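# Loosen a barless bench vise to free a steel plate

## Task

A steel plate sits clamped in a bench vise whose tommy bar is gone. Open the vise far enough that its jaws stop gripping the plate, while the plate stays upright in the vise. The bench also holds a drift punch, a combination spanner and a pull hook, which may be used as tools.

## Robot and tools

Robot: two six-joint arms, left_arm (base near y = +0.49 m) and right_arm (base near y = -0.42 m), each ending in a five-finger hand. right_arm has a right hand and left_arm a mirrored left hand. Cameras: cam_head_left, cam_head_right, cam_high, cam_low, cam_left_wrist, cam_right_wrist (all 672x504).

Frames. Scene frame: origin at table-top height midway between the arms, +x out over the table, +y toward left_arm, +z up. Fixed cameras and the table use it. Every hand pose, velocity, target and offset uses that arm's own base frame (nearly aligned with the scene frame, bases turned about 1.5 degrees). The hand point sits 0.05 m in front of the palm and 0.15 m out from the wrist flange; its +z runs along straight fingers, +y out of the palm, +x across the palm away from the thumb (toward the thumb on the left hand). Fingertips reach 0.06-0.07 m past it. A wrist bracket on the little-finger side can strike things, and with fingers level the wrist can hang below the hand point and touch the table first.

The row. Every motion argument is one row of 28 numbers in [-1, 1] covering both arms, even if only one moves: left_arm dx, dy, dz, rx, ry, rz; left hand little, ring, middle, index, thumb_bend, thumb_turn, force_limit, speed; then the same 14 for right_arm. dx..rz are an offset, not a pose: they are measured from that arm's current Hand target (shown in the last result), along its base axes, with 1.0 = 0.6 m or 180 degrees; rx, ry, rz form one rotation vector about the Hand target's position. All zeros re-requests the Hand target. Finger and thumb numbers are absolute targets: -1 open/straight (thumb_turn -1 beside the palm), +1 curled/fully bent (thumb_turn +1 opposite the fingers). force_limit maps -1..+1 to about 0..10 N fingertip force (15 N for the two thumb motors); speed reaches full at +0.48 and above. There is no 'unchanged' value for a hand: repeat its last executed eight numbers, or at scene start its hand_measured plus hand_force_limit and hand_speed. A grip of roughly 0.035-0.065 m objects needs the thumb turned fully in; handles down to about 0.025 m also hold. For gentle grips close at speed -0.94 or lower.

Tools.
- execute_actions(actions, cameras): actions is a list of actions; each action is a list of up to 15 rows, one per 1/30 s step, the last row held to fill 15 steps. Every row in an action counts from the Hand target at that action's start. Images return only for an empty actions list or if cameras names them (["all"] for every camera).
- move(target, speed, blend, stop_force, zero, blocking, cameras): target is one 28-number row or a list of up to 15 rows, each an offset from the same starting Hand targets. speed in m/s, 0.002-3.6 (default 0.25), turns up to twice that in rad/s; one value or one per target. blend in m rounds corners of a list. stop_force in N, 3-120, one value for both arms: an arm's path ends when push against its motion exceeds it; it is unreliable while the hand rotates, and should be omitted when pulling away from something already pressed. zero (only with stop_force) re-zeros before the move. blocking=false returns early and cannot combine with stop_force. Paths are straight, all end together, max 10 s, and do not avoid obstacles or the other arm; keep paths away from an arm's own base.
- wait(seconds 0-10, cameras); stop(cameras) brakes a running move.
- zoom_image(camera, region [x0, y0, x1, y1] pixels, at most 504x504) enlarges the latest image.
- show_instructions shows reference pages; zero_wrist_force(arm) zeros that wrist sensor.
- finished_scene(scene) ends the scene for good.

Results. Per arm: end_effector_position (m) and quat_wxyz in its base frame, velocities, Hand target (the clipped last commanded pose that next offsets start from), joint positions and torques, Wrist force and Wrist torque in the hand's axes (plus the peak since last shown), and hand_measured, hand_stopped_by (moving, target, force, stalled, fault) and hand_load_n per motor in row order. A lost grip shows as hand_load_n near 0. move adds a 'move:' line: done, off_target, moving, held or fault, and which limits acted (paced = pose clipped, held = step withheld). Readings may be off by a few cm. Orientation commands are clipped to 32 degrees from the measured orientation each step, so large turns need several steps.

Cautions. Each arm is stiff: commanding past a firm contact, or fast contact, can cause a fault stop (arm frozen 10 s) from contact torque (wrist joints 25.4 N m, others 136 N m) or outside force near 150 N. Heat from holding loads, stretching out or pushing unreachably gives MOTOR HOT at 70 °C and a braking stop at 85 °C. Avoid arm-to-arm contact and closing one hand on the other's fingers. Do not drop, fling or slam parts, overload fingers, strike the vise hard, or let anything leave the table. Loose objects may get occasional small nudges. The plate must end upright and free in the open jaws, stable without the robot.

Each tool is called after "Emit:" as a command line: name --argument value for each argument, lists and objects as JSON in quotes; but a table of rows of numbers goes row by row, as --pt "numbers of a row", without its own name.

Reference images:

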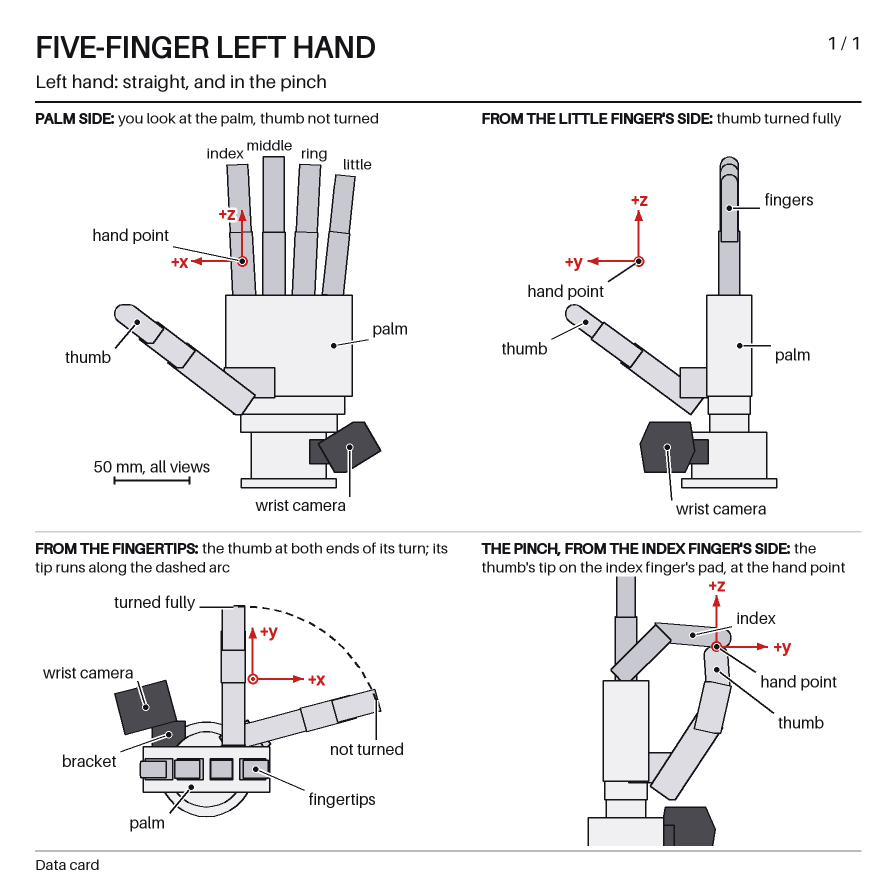

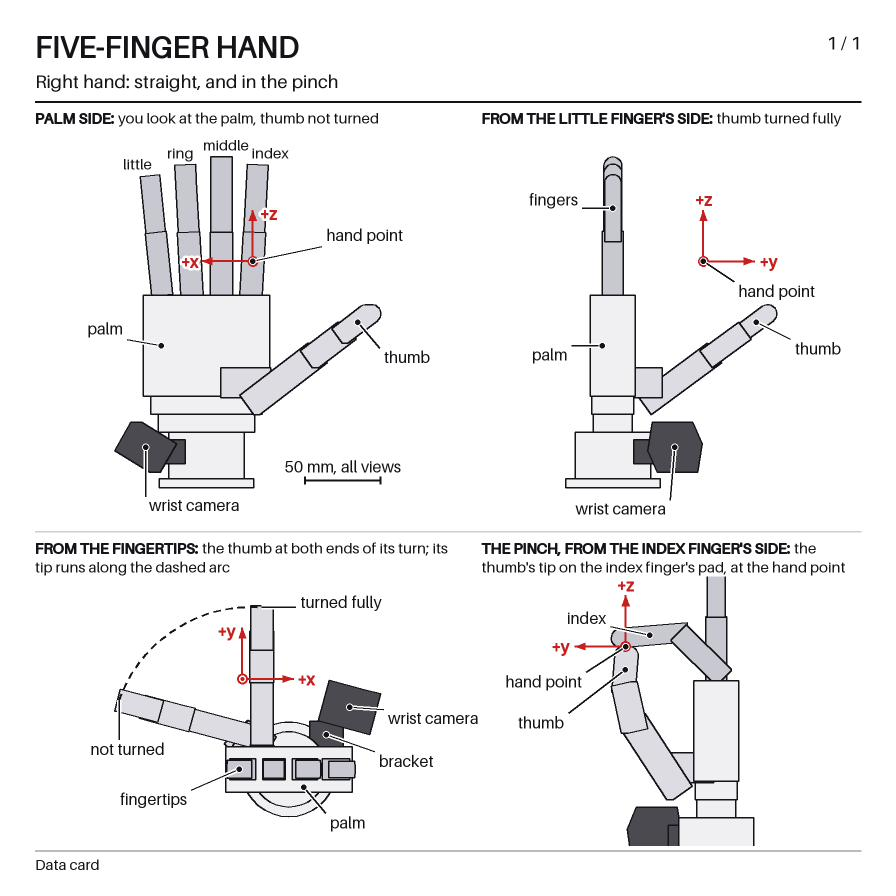

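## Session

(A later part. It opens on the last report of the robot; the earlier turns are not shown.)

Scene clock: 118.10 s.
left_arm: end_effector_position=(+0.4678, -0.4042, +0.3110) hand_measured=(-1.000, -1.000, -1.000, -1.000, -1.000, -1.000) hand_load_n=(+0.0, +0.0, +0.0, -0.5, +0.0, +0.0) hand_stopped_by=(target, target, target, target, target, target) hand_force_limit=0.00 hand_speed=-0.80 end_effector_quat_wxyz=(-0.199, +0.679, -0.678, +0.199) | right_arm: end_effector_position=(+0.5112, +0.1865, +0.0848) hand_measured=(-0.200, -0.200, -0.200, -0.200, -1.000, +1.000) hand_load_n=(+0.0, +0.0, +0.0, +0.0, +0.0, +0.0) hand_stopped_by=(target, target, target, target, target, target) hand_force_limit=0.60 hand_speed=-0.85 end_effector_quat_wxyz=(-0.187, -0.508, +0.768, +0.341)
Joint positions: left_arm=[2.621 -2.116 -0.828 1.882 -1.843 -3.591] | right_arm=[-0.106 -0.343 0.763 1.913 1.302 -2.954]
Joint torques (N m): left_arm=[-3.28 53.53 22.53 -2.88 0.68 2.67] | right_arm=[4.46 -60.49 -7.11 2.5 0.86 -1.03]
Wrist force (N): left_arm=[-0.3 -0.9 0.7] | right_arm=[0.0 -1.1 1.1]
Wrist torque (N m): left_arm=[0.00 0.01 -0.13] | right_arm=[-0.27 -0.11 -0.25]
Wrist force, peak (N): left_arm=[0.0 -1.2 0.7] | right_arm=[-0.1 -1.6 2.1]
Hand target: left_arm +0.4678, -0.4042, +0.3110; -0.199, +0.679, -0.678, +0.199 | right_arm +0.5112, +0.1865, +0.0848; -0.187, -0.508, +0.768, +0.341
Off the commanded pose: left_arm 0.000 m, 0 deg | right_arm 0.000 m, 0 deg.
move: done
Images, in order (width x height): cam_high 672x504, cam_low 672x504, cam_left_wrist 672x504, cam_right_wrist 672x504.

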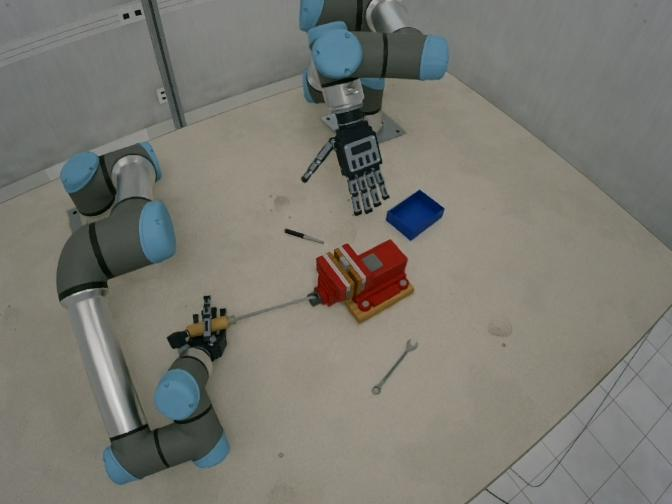

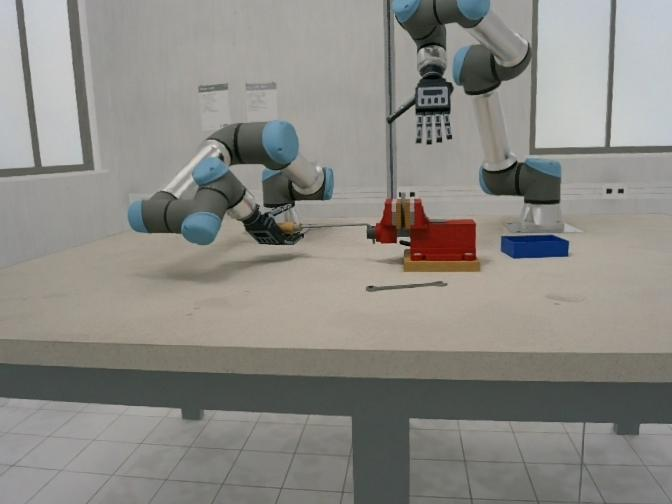

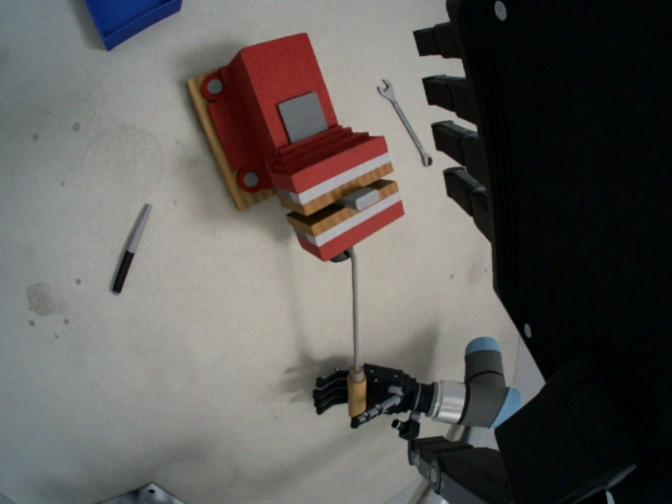

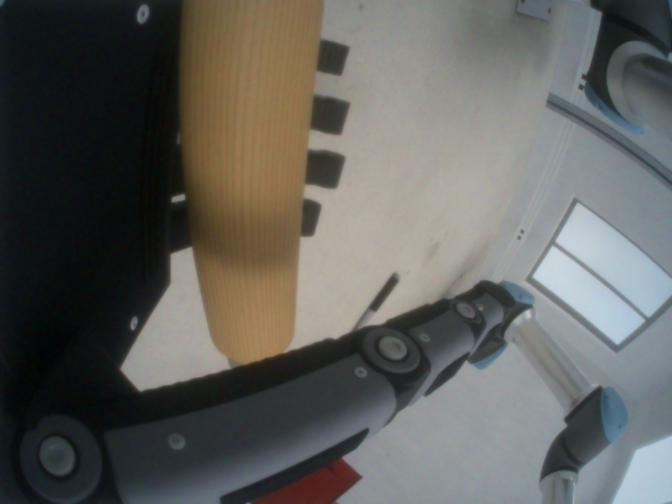

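Emit:
move --pt "0 0 0 0 0 0 -1 -1 -1 -1 -1 -1 0 -0.8 0 0 0 0 0 0 -0.5 -0.5 -0.5 -0.5 -1 1 0.6 -0.85" --pt "0 0 0 0 0 0 -1 -1 -1 -1 -1 -1 0 -0.8 0.0211 -0.0111 0.0232 0 0 0 -1 -1 -1 -1 -1 1 0.6 -0.85" --speed 0.04 --cameras '["cam_low","cam_right_wrist","cam_left_wrist"]'

Emit:
zoom_image --camera "cam_low" --region '[240, 180, 430, 290]'

Scene clock: 122.80 s.
left_arm: end_effector_position=(+0.4678, -0.4042, +0.3110) hand_measured=(-1.000, -1.000, -1.000, -1.000, -1.000, -1.000) hand_load_n=(+0.0, +0.0, +0.0, +0.0, +0.0, -0.5) hand_stopped_by=(target, target, target, target, target, target) hand_force_limit=0.00 hand_speed=-0.80 end_effector_quat_wxyz=(-0.199, +0.679, -0.678, +0.199) | right_arm: end_effector_position=(+0.5239, +0.1799, +0.0987) hand_measured=(-1.000, -1.000, -1.000, -1.000, -1.000, +1.000) hand_load_n=(+0.0, +0.0, +0.0, -0.5, +0.0, +0.0) hand_stopped_by=(target, target, target, target, target, target) hand_force_limit=0.60 hand_speed=-0.85 end_effector_quat_wxyz=(-0.187, -0.508, +0.768, +0.341)
Joint positions: left_arm=[2.621 -2.116 -0.828 1.882 -1.843 -3.591] | right_arm=[-0.114 -0.322 0.68 1.977 1.308 -2.959]
Joint torques (N m): left_arm=[-4.81 52.86 21.9 -3.27 0.62 2.61] | right_arm=[6.2 -65.69 -6.94 3.31 -1.61 2.21]
Wrist force (N): left_arm=[-0.2 -1.0 0.5] | right_arm=[0.4 -0.9 0.9]
Wrist torque (N m): left_arm=[0.01 -0.02 -0.13] | right_arm=[-0.25 -0.15 -0.15]
Wrist force, peak (N): left_arm=[0.0 -1.4 0.7] | right_arm=[-0.1 -1.0 1.7]
Hand target: left_arm +0.4678, -0.4042, +0.3110; -0.199, +0.679, -0.678, +0.199 | right_arm +0.5239, +0.1799, +0.0987; -0.187, -0.508, +0.768, +0.341
Off the commanded pose: left_arm 0.000 m, 0 deg | right_arm 0.000 m, 0 deg.
move: done
Images, in order (width x height): cam_low 672x504, cam_left_wrist 672x504, cam_right_wrist 672x504.

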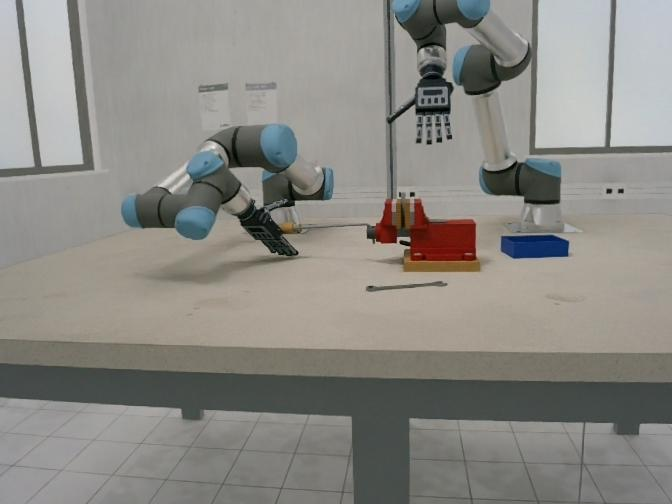

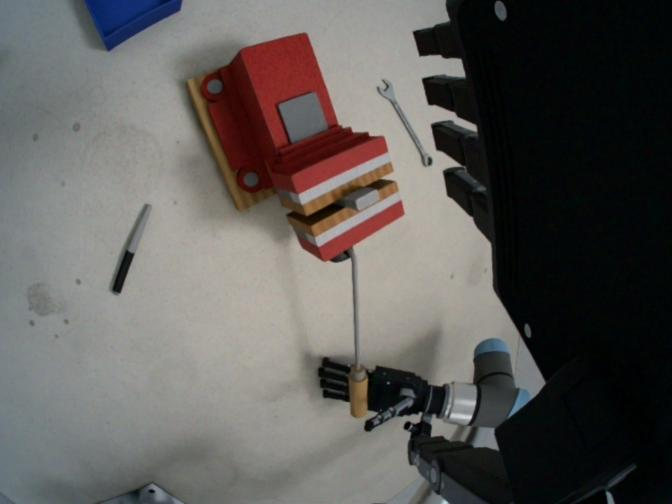

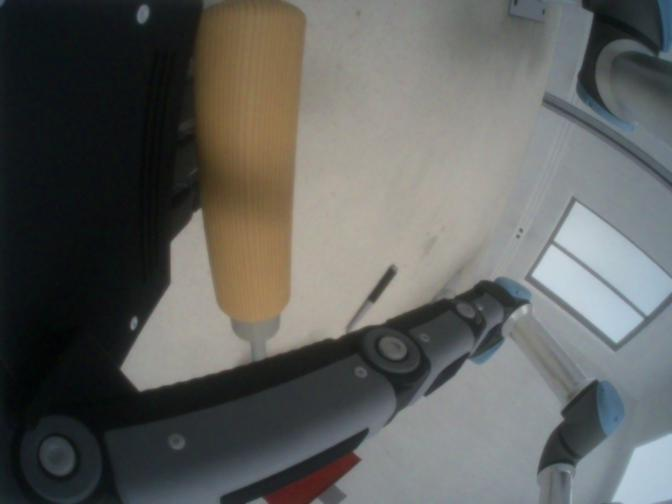

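Scaled by 2.653 from the camera's 672x504 image, which has a finer 960x720 frame.

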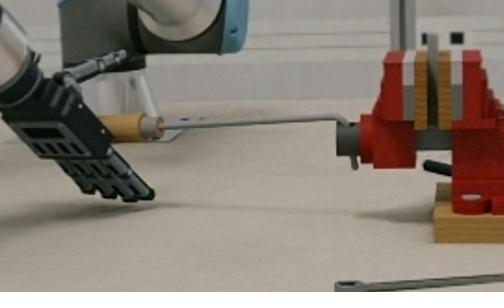

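Emit:
move --pt "0 0 0 0 0 0 -1 -1 -1 -1 -1 -1 0 -0.8 0.0375 -0.0175 0.0053 0 0 0 -1 -1 -1 -1 -1 1 0.6 -0.85" --speed 0.04 --cameras '["cam_low","cam_right_wrist","cam_left_wrist","cam_high"]'

Emit:
zoom_image --camera "cam_low" --region '[240, 180, 430, 290]'

Scene clock: 125.03 s.
left_arm: end_effector_position=(+0.4678, -0.4042, +0.3110) hand_measured=(-1.000, -1.000, -1.000, -1.000, -1.000, -1.000) hand_load_n=(+0.0, +0.0, +0.0, +0.0, +0.0, +0.0) hand_stopped_by=(target, target, target, target, target, target) hand_force_limit=0.00 hand_speed=-0.80 end_effector_quat_wxyz=(-0.199, +0.679, -0.678, +0.199) | right_arm: end_effector_position=(+0.5464, +0.1693, +0.1019) hand_measured=(-1.000, -1.000, -1.000, -1.000, -1.000, +1.000) hand_load_n=(+0.0, +0.0, +0.0, +0.0, +0.0, +0.0) hand_stopped_by=(target, target, target, target, target, target) hand_force_limit=0.60 hand_speed=-0.85 end_effector_quat_wxyz=(-0.187, -0.508, +0.768, +0.341)
Joint positions: left_arm=[2.621 -2.116 -0.828 1.882 -1.843 -3.591] | right_arm=[-0.125 -0.236 0.493 2.08 1.315 -2.967]
Joint torques (N m): left_arm=[-4.11 52.72 21.99 -3.36 0.6 2.68] | right_arm=[5.37 -64.09 -15.6 1.63 -0.01 -0.05]
Wrist force (N): left_arm=[0.0 -0.8 0.4] | right_arm=[0.0 -0.8 1.3]
Wrist torque (N m): left_arm=[0.04 -0.04 -0.12] | right_arm=[-0.24 -0.13 -0.18]
Wrist force, peak (N): left_arm=[0.1 -1.3 0.4] | right_arm=[0.0 -0.9 1.4]
Hand target: left_arm +0.4678, -0.4042, +0.3110; -0.199, +0.679, -0.678, +0.199 | right_arm +0.5464, +0.1694, +0.1019; -0.187, -0.508, +0.768, +0.341
Off the commanded pose: left_arm 0.000 m, 0 deg | right_arm 0.000 m, 0 deg.
move: done
Images, in order (width x height): cam_high 672x504, cam_low 672x504, cam_left_wrist 672x504, cam_right_wrist 672x504.

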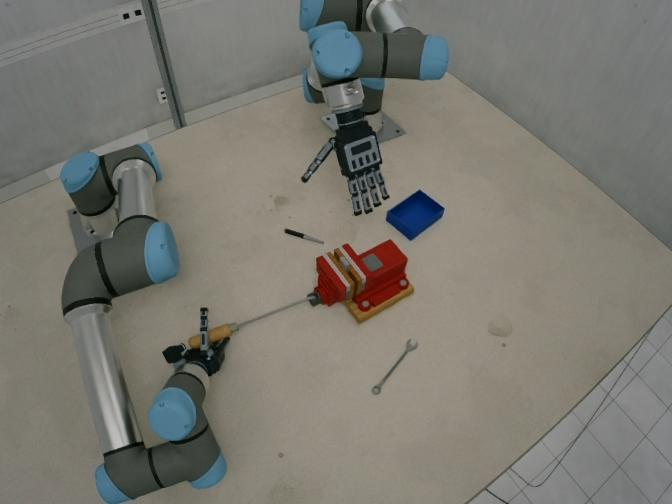

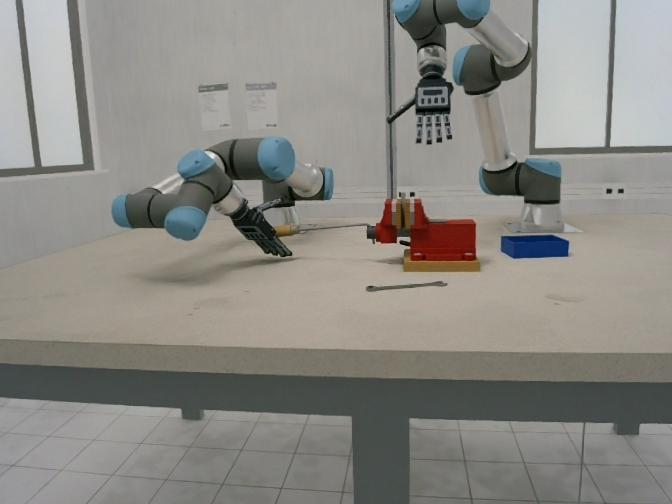

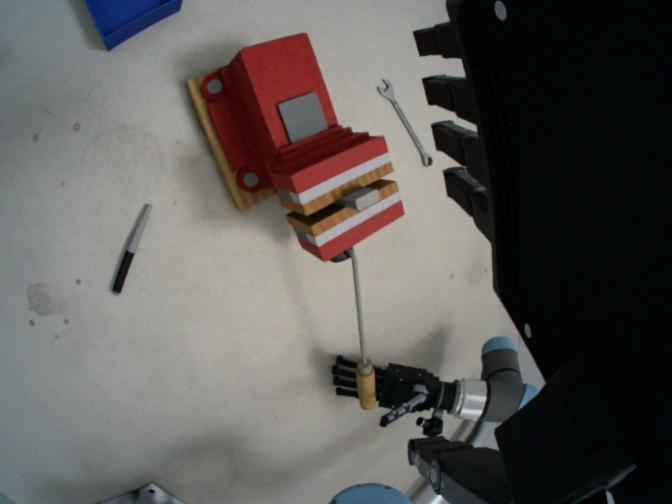

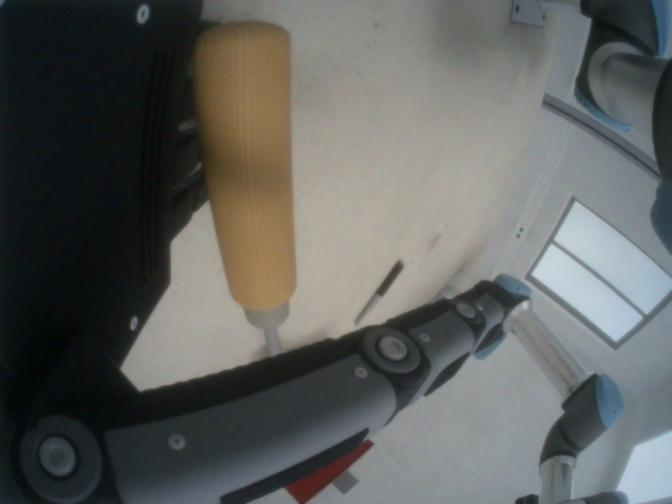

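Scaled by 2.653 from the camera's 672x504 image, which has a finer 960x720 frame.

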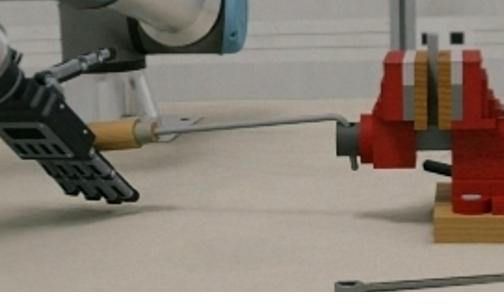

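Emit:
move --pt "0 0 0 0 0 0 -1 -1 -1 -1 -1 -1 0 -0.8 -0.0687 -0.1517 0.0 0 0 0 -1 -1 -1 -1 -1 1 0.6 -0.85" --speed 0.06 --cameras '["cam_low","cam_right_wrist","cam_left_wrist","cam_high"]'

Emit:
zoom_image --camera "cam_low" --region '[240, 180, 430, 290]'

Scene clock: 127.50 s.
left_arm: end_effector_position=(+0.4678, -0.4042, +0.3110) hand_measured=(-1.000, -1.000, -1.000, -1.000, -1.000, -1.000) hand_load_n=(+0.0, +0.0, +0.0, +0.0, +0.0, +0.0) hand_stopped_by=(target, target, target, target, target, target) hand_force_limit=0.00 hand_speed=-0.80 end_effector_quat_wxyz=(-0.199, +0.679, -0.678, +0.199) | right_arm: end_effector_position=(+0.5051, +0.0783, +0.1019) hand_measured=(-1.000, -1.000, -1.000, -1.000, -1.000, +1.000) hand_load_n=(+0.0, +0.0, +0.0, +0.0, +0.0, +0.0) hand_stopped_by=(target, target, target, target, target, target) hand_force_limit=0.60 hand_speed=-0.85 end_effector_quat_wxyz=(-0.187, -0.508, +0.768, +0.341)
Joint positions: left_arm=[2.621 -2.116 -0.828 1.882 -1.843 -3.591] | right_arm=[-0.264 -0.391 0.82 1.928 1.413 -3.069]
Joint torques (N m): left_arm=[-4.66 52.76 23.17 -3.53 0.51 2.7] | right_arm=[5.5 -50.89 -27.21 4.43 -1.81 2.59]
Wrist force (N): left_arm=[-0.1 -0.9 0.8] | right_arm=[0.0 -0.6 1.2]
Wrist torque (N m): left_arm=[-0.01 -0.02 -0.12] | right_arm=[-0.26 -0.10 -0.19]
Wrist force, peak (N): left_arm=[0.2 -1.2 1.1] | right_arm=[0.0 -1.0 1.4]
Hand target: left_arm +0.4678, -0.4042, +0.3110; -0.199, +0.679, -0.678, +0.199 | right_arm +0.5052, +0.0783, +0.1019; -0.187, -0.508, +0.768, +0.341
Off the commanded pose: left_arm 0.000 m, 0 deg | right_arm 0.000 m, 0 deg.
move: done
Images, in order (width x height): cam_high 672x504, cam_low 672x504, cam_left_wrist 672x504, cam_right_wrist 672x504.

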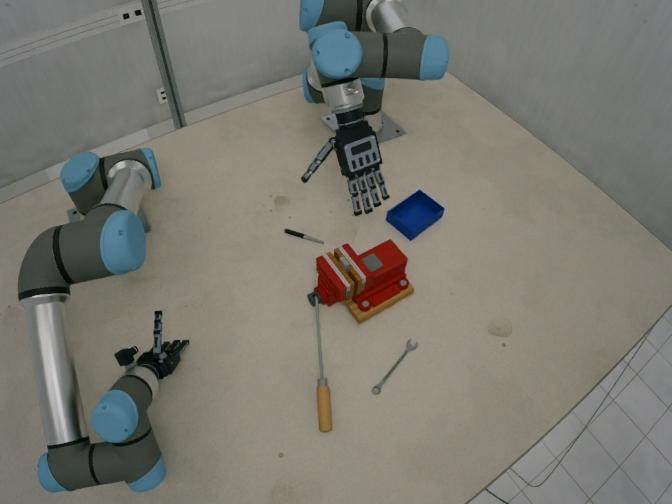

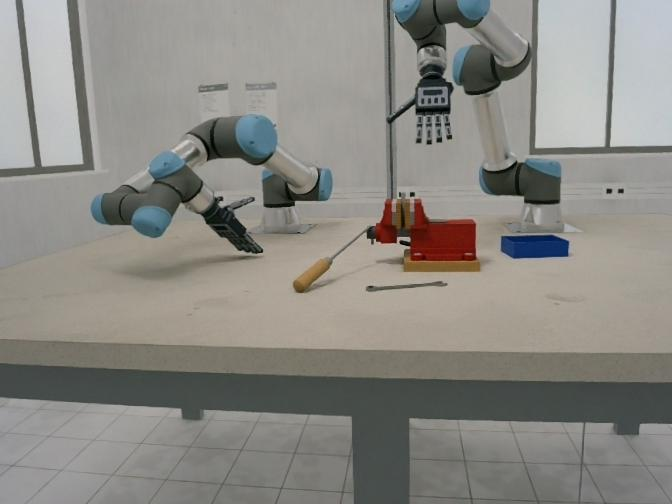

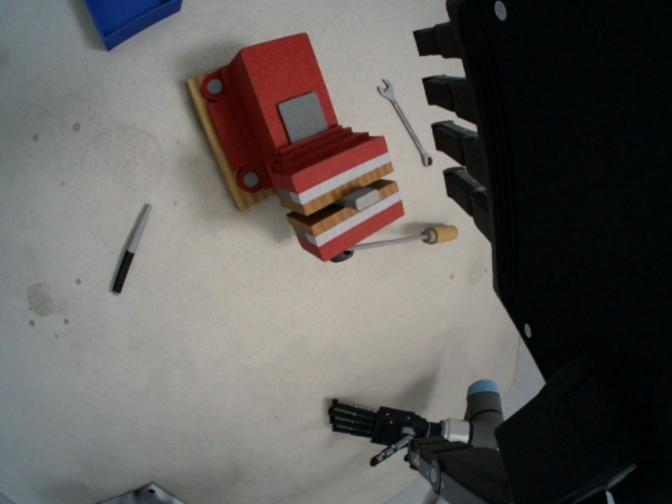

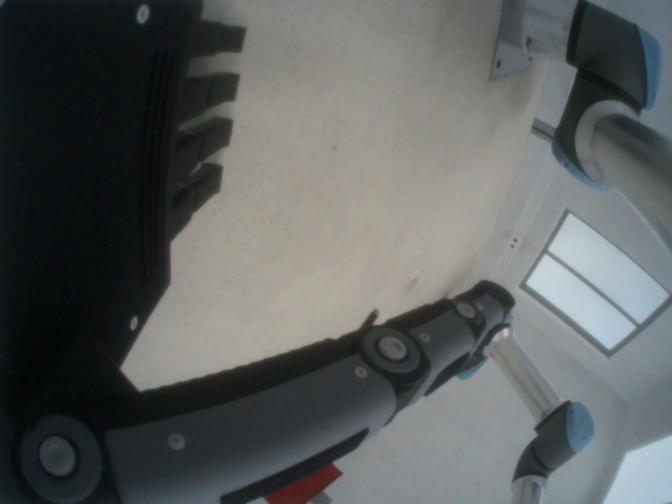

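Scaled by 2.653 from the camera's 672x504 image, which has a finer 960x720 frame.

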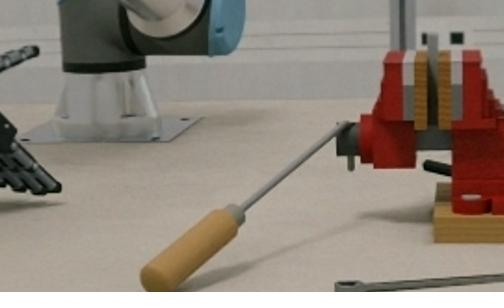

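Emit:
move --pt "0 0 0 0 0 0 -1 -1 -1 -1 -1 -1 0 -0.8 0 0 0.25 0 0 0 -1 -1 -1 -1 -1 1 0.6 -0.6" --pt "0 0 0 0 0 0 -1 -1 -1 -1 -1 -1 0 -0.8 0.2 0.11 0.3 0.126 -0.316 0.1 -1 -1 -1 -1 -1 1 0.6 -0.6" --pt "0 0 0 0 0 0 -1 -1 -1 -1 -1 -1 0 -0.8 0.366 0.222 0.197 0.2525 -0.6314 0.2015 -1 -1 -1 -1 -1 1 0.6 -0.6" --speed 0.35 --blend '[0.04,0.04,0]' --cameras '["cam_low","cam_right_wrist","cam_left_wrist","cam_high","cam_head_right"]'

Emit:
zoom_image --camera "cam_left_wrist" --region '[310, 190, 490, 300]'

Scene clock: 141.73 s.
left_arm: end_effector_position=(+0.4678, -0.4042, +0.3110) hand_measured=(-1.000, -1.000, -1.000, -1.000, -1.000, -1.000) hand_load_n=(+0.0, +0.0, +0.0, +0.0, +0.0, +0.0) hand_stopped_by=(target, target, target, target, target, target) hand_force_limit=0.00 hand_speed=-0.80 end_effector_quat_wxyz=(-0.199, +0.679, -0.678, +0.199) | right_arm: end_effector_position=(+0.7247, +0.2116, +0.2201) hand_measured=(-1.000, -1.000, -1.000, -1.000, -1.000, +1.000) hand_load_n=(+0.0, +0.0, +0.0, +0.0, +0.0, +0.0) hand_stopped_by=(target, target, target, target, target, target) hand_force_limit=0.60 hand_speed=-0.60 end_effector_quat_wxyz=(-0.607, +0.752, -0.250, +0.057)
Joint positions: left_arm=[2.621 -2.116 -0.828 1.882 -1.843 -3.591] | right_arm=[-0.222 -0.611 0.645 0.912 0.323 -3.836]
Joint torques (N m): left_arm=[-5.55 53.33 21.99 -3.74 0.41 2.68] | right_arm=[-4.31 -48.46 -30.56 1.34 -2.8 -2.04]
Wrist force (N): left_arm=[0.1 -0.8 0.7] | right_arm=[1.3 -0.2 -1.3]
Wrist torque (N m): left_arm=[0.01 -0.06 -0.11] | right_arm=[0.12 -0.11 0.20]
Wrist force, peak (N): left_arm=[-0.1 -1.3 0.8] | right_arm=[0.2 -2.6 2.7]
Hand target: left_arm +0.4678, -0.4042, +0.3110; -0.199, +0.679, -0.678, +0.199 | right_arm +0.7248, +0.2115, +0.2201; -0.607, +0.752, -0.250, +0.058
Off the commanded pose: left_arm 0.000 m, 0 deg | right_arm 0.000 m, 0 deg.
elbow stopped short (right arm): the move would have taken joint 3 (elbow) straighter than the controller allows.
move: done
Images, in order (width x height): cam_head_right 672x504, cam_high 672x504, cam_low 672x504, cam_left_wrist 672x504, cam_right_wrist 672x504.

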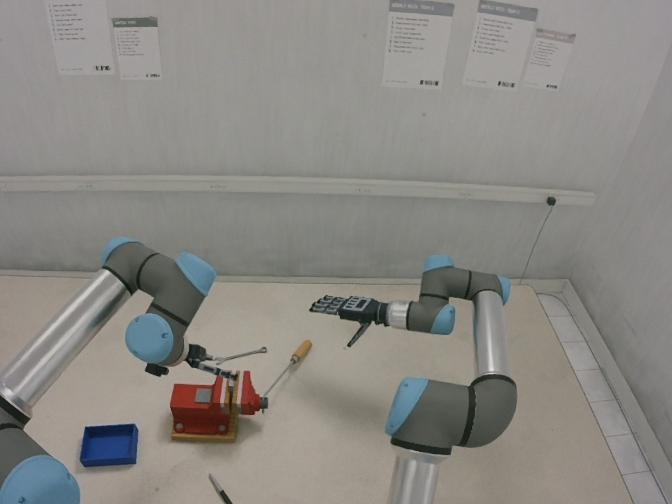

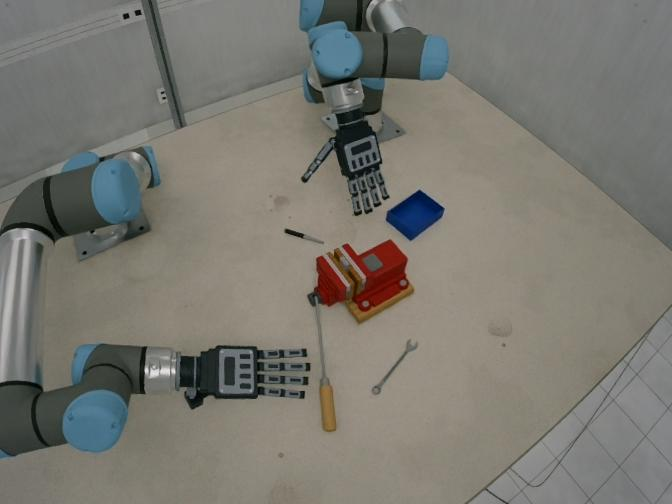

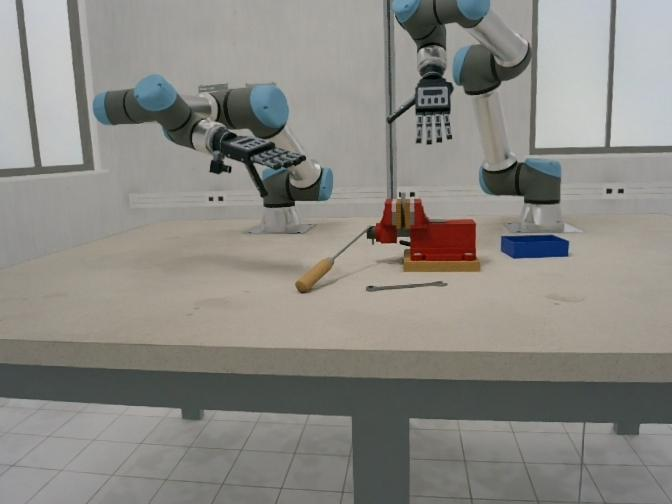

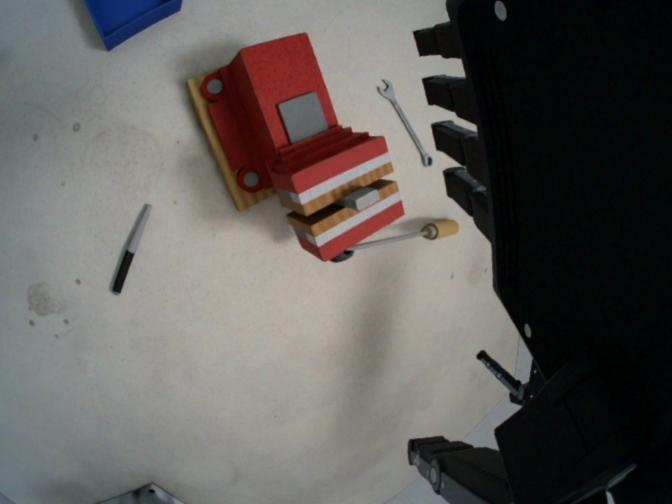

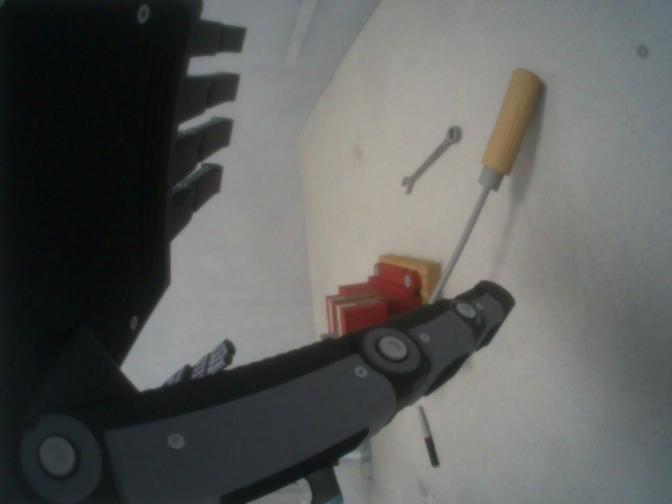

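Scaled by 2.800 from the camera's 672x504 image, which has a finer 960x720 frame.

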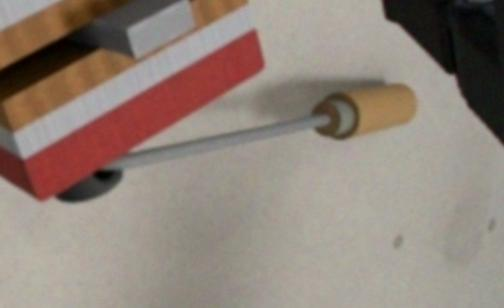

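Emit:
zoom_image --camera "cam_right_wrist" --region '[410, 50, 580, 310]'

Emit:
zoom_image --camera "cam_low" --region '[280, 200, 410, 300]'

Scaled by 1.938 from the camera's 672x504 image, which has a finer 960x720 frame.

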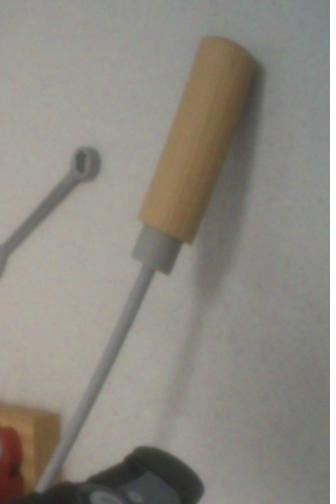

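Scaled by 3.877 from the camera's 672x504 image, which has a finer 960x720 frame.

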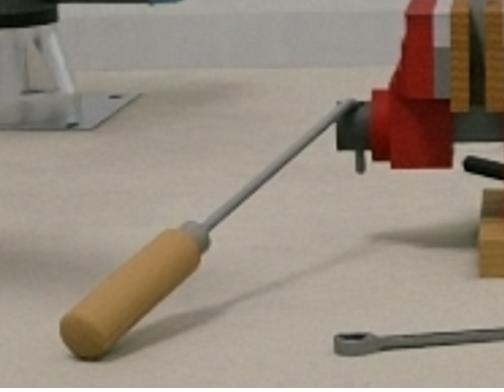

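Emit:
move --pt "0 0 0 0 0 0 -1 -1 -1 -1 -1 -1 0 -0.8 0.0383 -0.0107 -0.1835 0.0486 -0.0138 0.004 -1 -1 -1 -1 -1 1 0.6 -0.6" --speed 0.15 --cameras '["cam_low","cam_right_wrist","cam_left_wrist","cam_high"]'

Emit:
zoom_image --camera "cam_right_wrist" --region '[330, 0, 580, 310]'

Emit:
zoom_image --camera "cam_low" --region '[220, 180, 410, 320]'

Scene clock: 148.97 s.
left_arm: end_effector_position=(+0.4678, -0.4042, +0.3110) hand_measured=(-1.000, -1.000, -1.000, -1.000, -1.000, -1.000) hand_load_n=(+0.0, +0.0, +0.0, +0.0, +0.0, +0.0) hand_stopped_by=(target, target, target, target, target, target) hand_force_limit=0.00 hand_speed=-0.80 end_effector_quat_wxyz=(-0.199, +0.679, -0.678, +0.199) | right_arm: end_effector_position=(+0.7477, +0.2051, +0.1100) hand_measured=(-1.000, -1.000, -1.000, -1.000, -1.000, +1.000) hand_load_n=(+0.0, +0.0, +0.0, +0.0, +0.0, +0.0) hand_stopped_by=(target, target, target, target, target, target) hand_force_limit=0.60 hand_speed=-0.60 end_effector_quat_wxyz=(+0.668, -0.704, +0.236, -0.051) end_effector_velocity=(+0.000, +0.000, +0.000) end_effector_angular_velocity=(+0.001, +0.004, +0.001)
Joint positions: left_arm=[2.621 -2.116 -0.828 1.882 -1.843 -3.591] | right_arm=[-0.246 -0.547 0.843 0.298 0.184 -3.482]
Joint velocities: left_arm=[within noise] | right_arm=[0.001 0.002 -0.003 0.006 0 -0.002]
Joint torques (N m): left_arm=[-5.39 52.4 22.11 -3.8 0.63 2.74] | right_arm=[-7.79 -51.2 -29.33 3.08 -1.53 -1.92]
Wrist force (N): left_arm=[-0.1 -1.0 0.7] | right_arm=[1.1 0.0 -1.6]
Wrist torque (N m): left_arm=[-0.02 -0.03 -0.12] | right_arm=[0.16 -0.04 0.12]
Wrist force, peak (N): left_arm=[-0.1 -1.2 0.8] | right_arm=[1.7 1.8 -1.5]
Hand target: left_arm +0.4678, -0.4042, +0.3110; -0.199, +0.679, -0.678, +0.199 | right_arm +0.7477, +0.2051, +0.1100; +0.668, -0.704, +0.236, -0.051
Off the commanded pose: left_arm 0.000 m, 0 deg | right_arm 0.000 m, 0 deg.
move: done
Images, in order (width x height): cam_high 672x504, cam_low 672x504, cam_left_wrist 672x504, cam_right_wrist 672x504.

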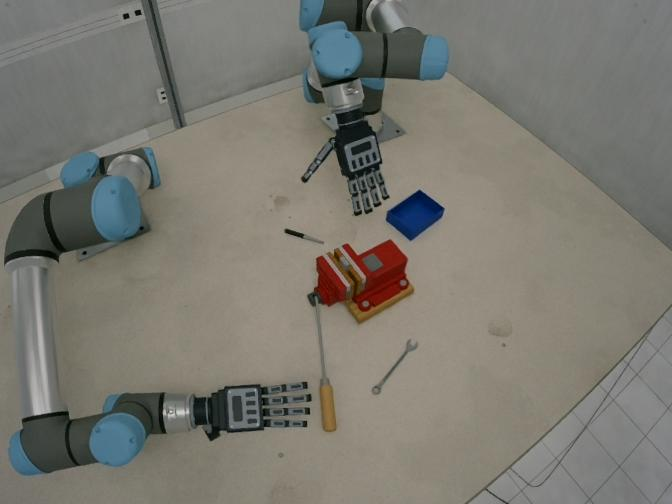

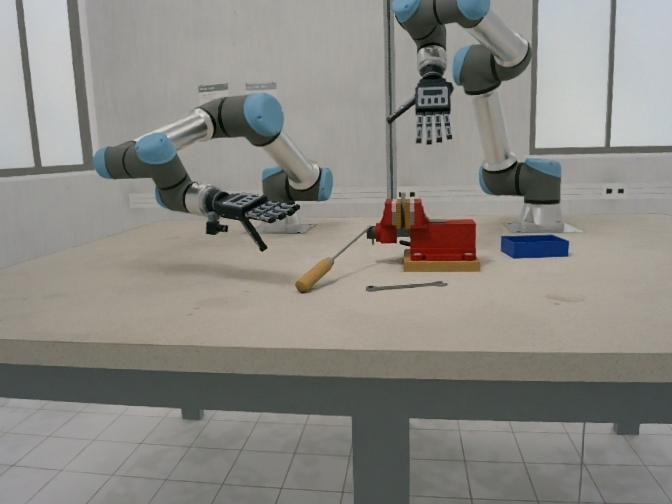

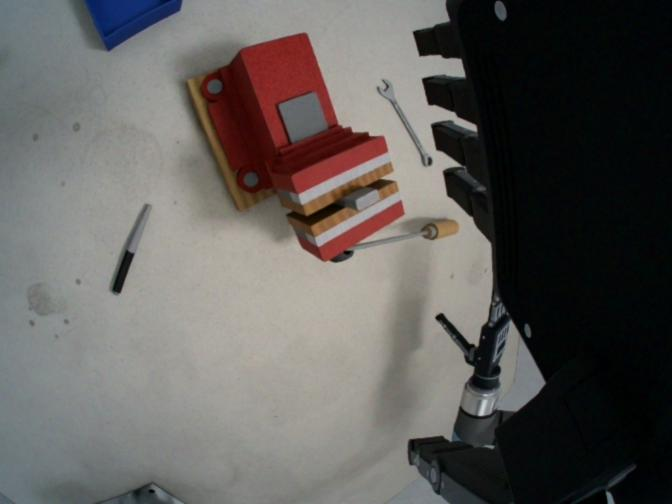

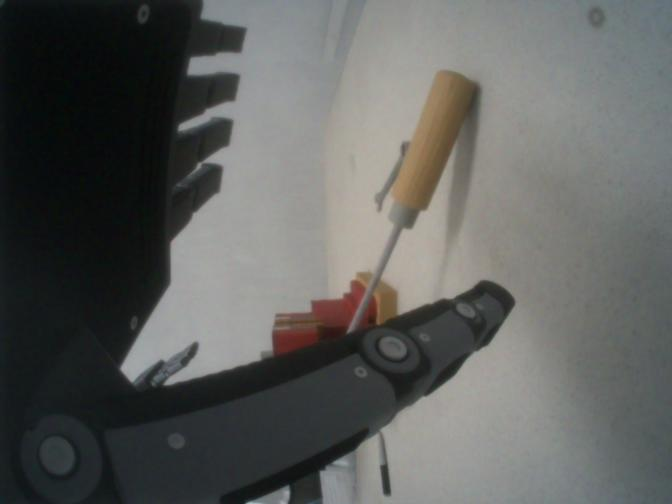

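Scaled by 1.626 from the camera's 672x504 image, which has a finer 960x720 frame.

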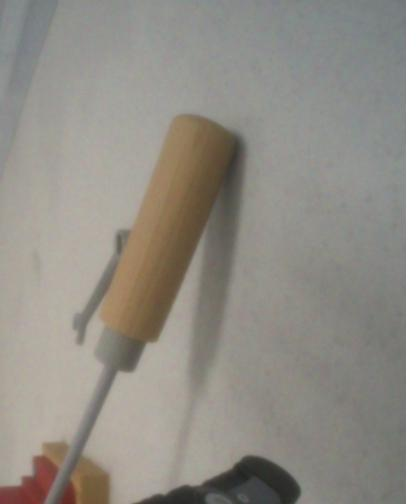

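Scaled by 2.653 from the camera's 672x504 image, which has a finer 960x720 frame.

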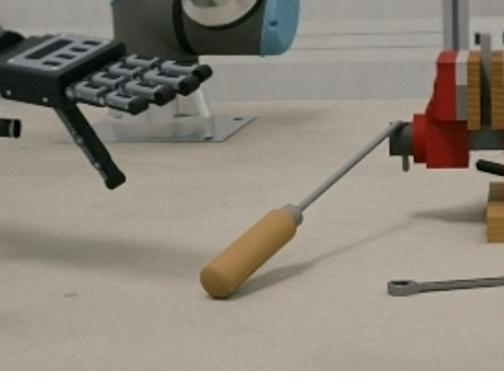

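Emit:
move --pt "0 0 0 0 0 0 -1 -1 -1 -1 -1 -1 0 -0.8 0 0 0.05 0.0076 0.0172 -0.0006 -0.12 -0.12 -0.12 -0.12 -0.7 1 0.6 0.2" --pt "0 0 0 0 0 0 -1 -1 -1 -1 -1 -1 0 -0.8 0.0602 0.1543 0.0167 0.0076 0.0172 -0.0006 -0.12 -0.12 -0.12 -0.12 -0.7 1 0.6 0.2" --speed 0.15 --cameras '["cam_low","cam_right_wrist","cam_left_wrist","cam_high","cam_head_right"]'

Emit:
zoom_image --camera "cam_right_wrist" --region '[180, 0, 500, 310]'

Emit:
zoom_image --camera "cam_low" --region '[220, 180, 410, 320]'

Scene clock: 155.60 s.
left_arm: end_effector_position=(+0.4678, -0.4042, +0.3110) hand_measured=(-1.000, -1.000, -1.000, -1.000, -1.000, -1.000) hand_load_n=(+0.0, +0.0, +0.0, +0.0, -0.5, +0.0) hand_stopped_by=(target, target, target, target, target, target) hand_force_limit=0.00 hand_speed=-0.80 end_effector_quat_wxyz=(-0.199, +0.679, -0.678, +0.199) | right_arm: end_effector_position=(+0.7839, +0.2976, +0.1200) hand_measured=(-0.120, -0.120, -0.120, -0.120, -0.700, +1.000) hand_load_n=(+0.0, +0.0, +0.0, +0.0, +0.0, +0.0) hand_stopped_by=(target, target, target, target, target, target) hand_force_limit=0.60 hand_speed=0.20 end_effector_quat_wxyz=(+0.670, -0.697, +0.255, -0.030)
Joint positions: left_arm=[2.621 -2.116 -0.828 1.882 -1.843 -3.591] | right_arm=[-0.109 -0.498 0.7 0.145 0.303 -3.168]
Joint torques (N m): left_arm=[-5.18 52.54 22.05 -3.85 0.62 2.63] | right_arm=[0.32 -62.13 -12.93 1.51 -0.97 -1.13]
Wrist force (N): left_arm=[0.0 -1.3 0.8] | right_arm=[1.0 -0.4 -1.6]
Wrist torque (N m): left_arm=[-0.06 -0.04 -0.10] | right_arm=[0.13 -0.03 0.17]
Wrist force, peak (N): left_arm=[0.0 -1.3 0.8] | right_arm=[1.1 -0.6 -2.9]
Hand target: left_arm +0.4678, -0.4042, +0.3110; -0.199, +0.679, -0.678, +0.199 | right_arm +0.7839, +0.2977, +0.1200; +0.670, -0.697, +0.255, -0.030
Off the commanded pose: left_arm 0.000 m, 0 deg | right_arm 0.000 m, 0 deg.
move: done
Images, in order (width x height): cam_head_right 672x504, cam_high 672x504, cam_low 672x504, cam_left_wrist 672x504, cam_right_wrist 672x504.

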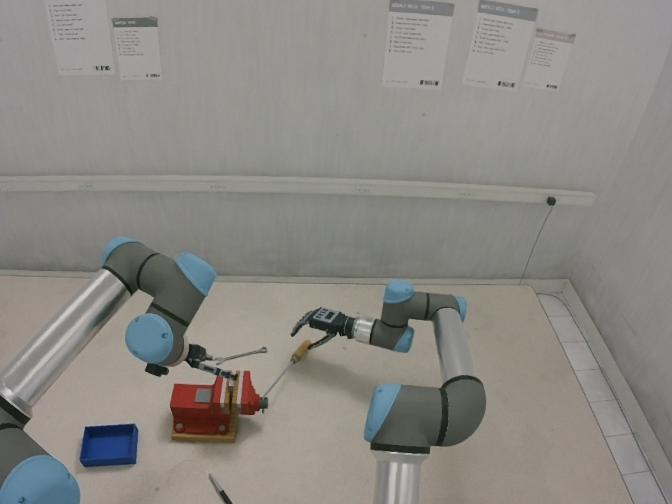

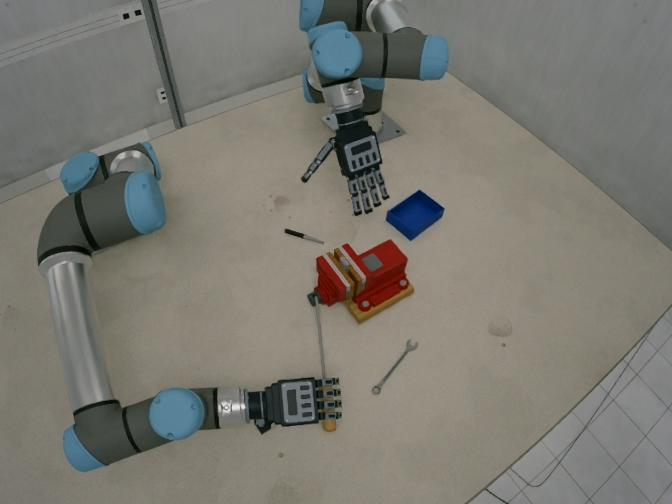

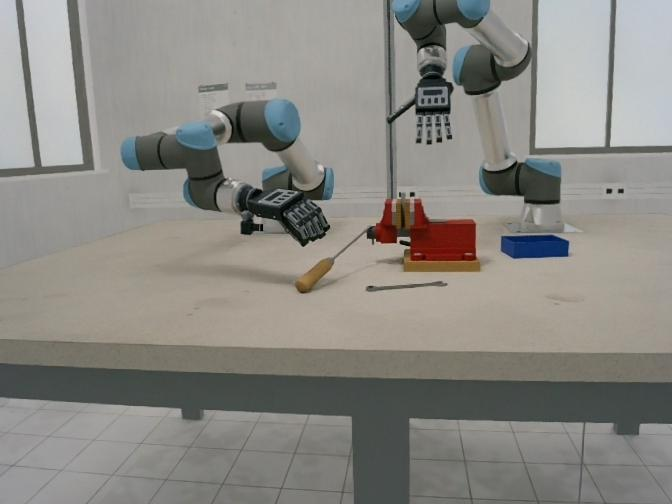

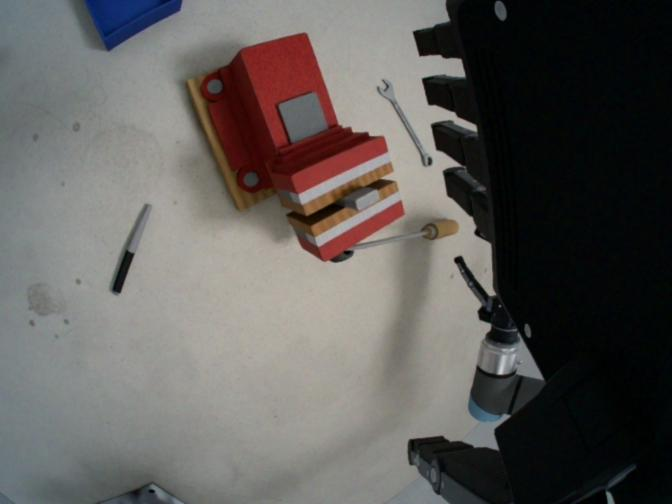

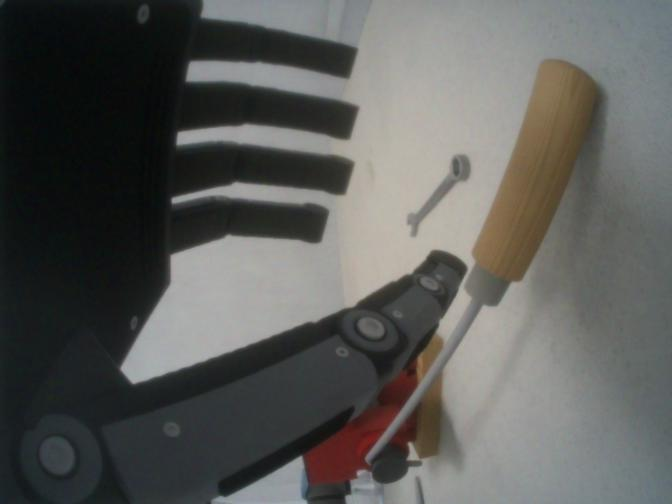

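Scaled by 1.575 from the camera's 672x504 image, which has a finer 960x720 frame.

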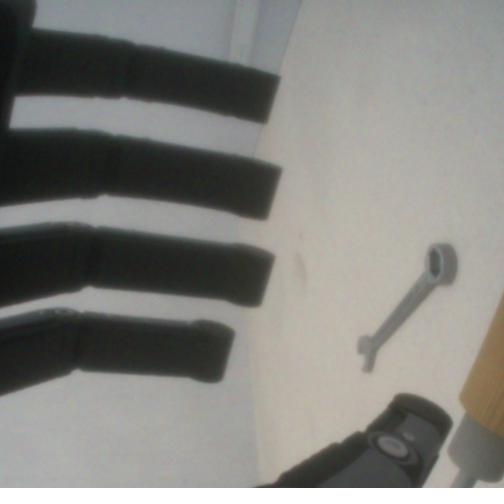

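Scaled by 2.653 from the camera's 672x504 image, which has a finer 960x720 frame.

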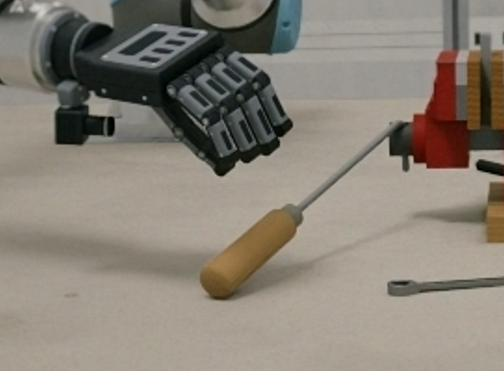

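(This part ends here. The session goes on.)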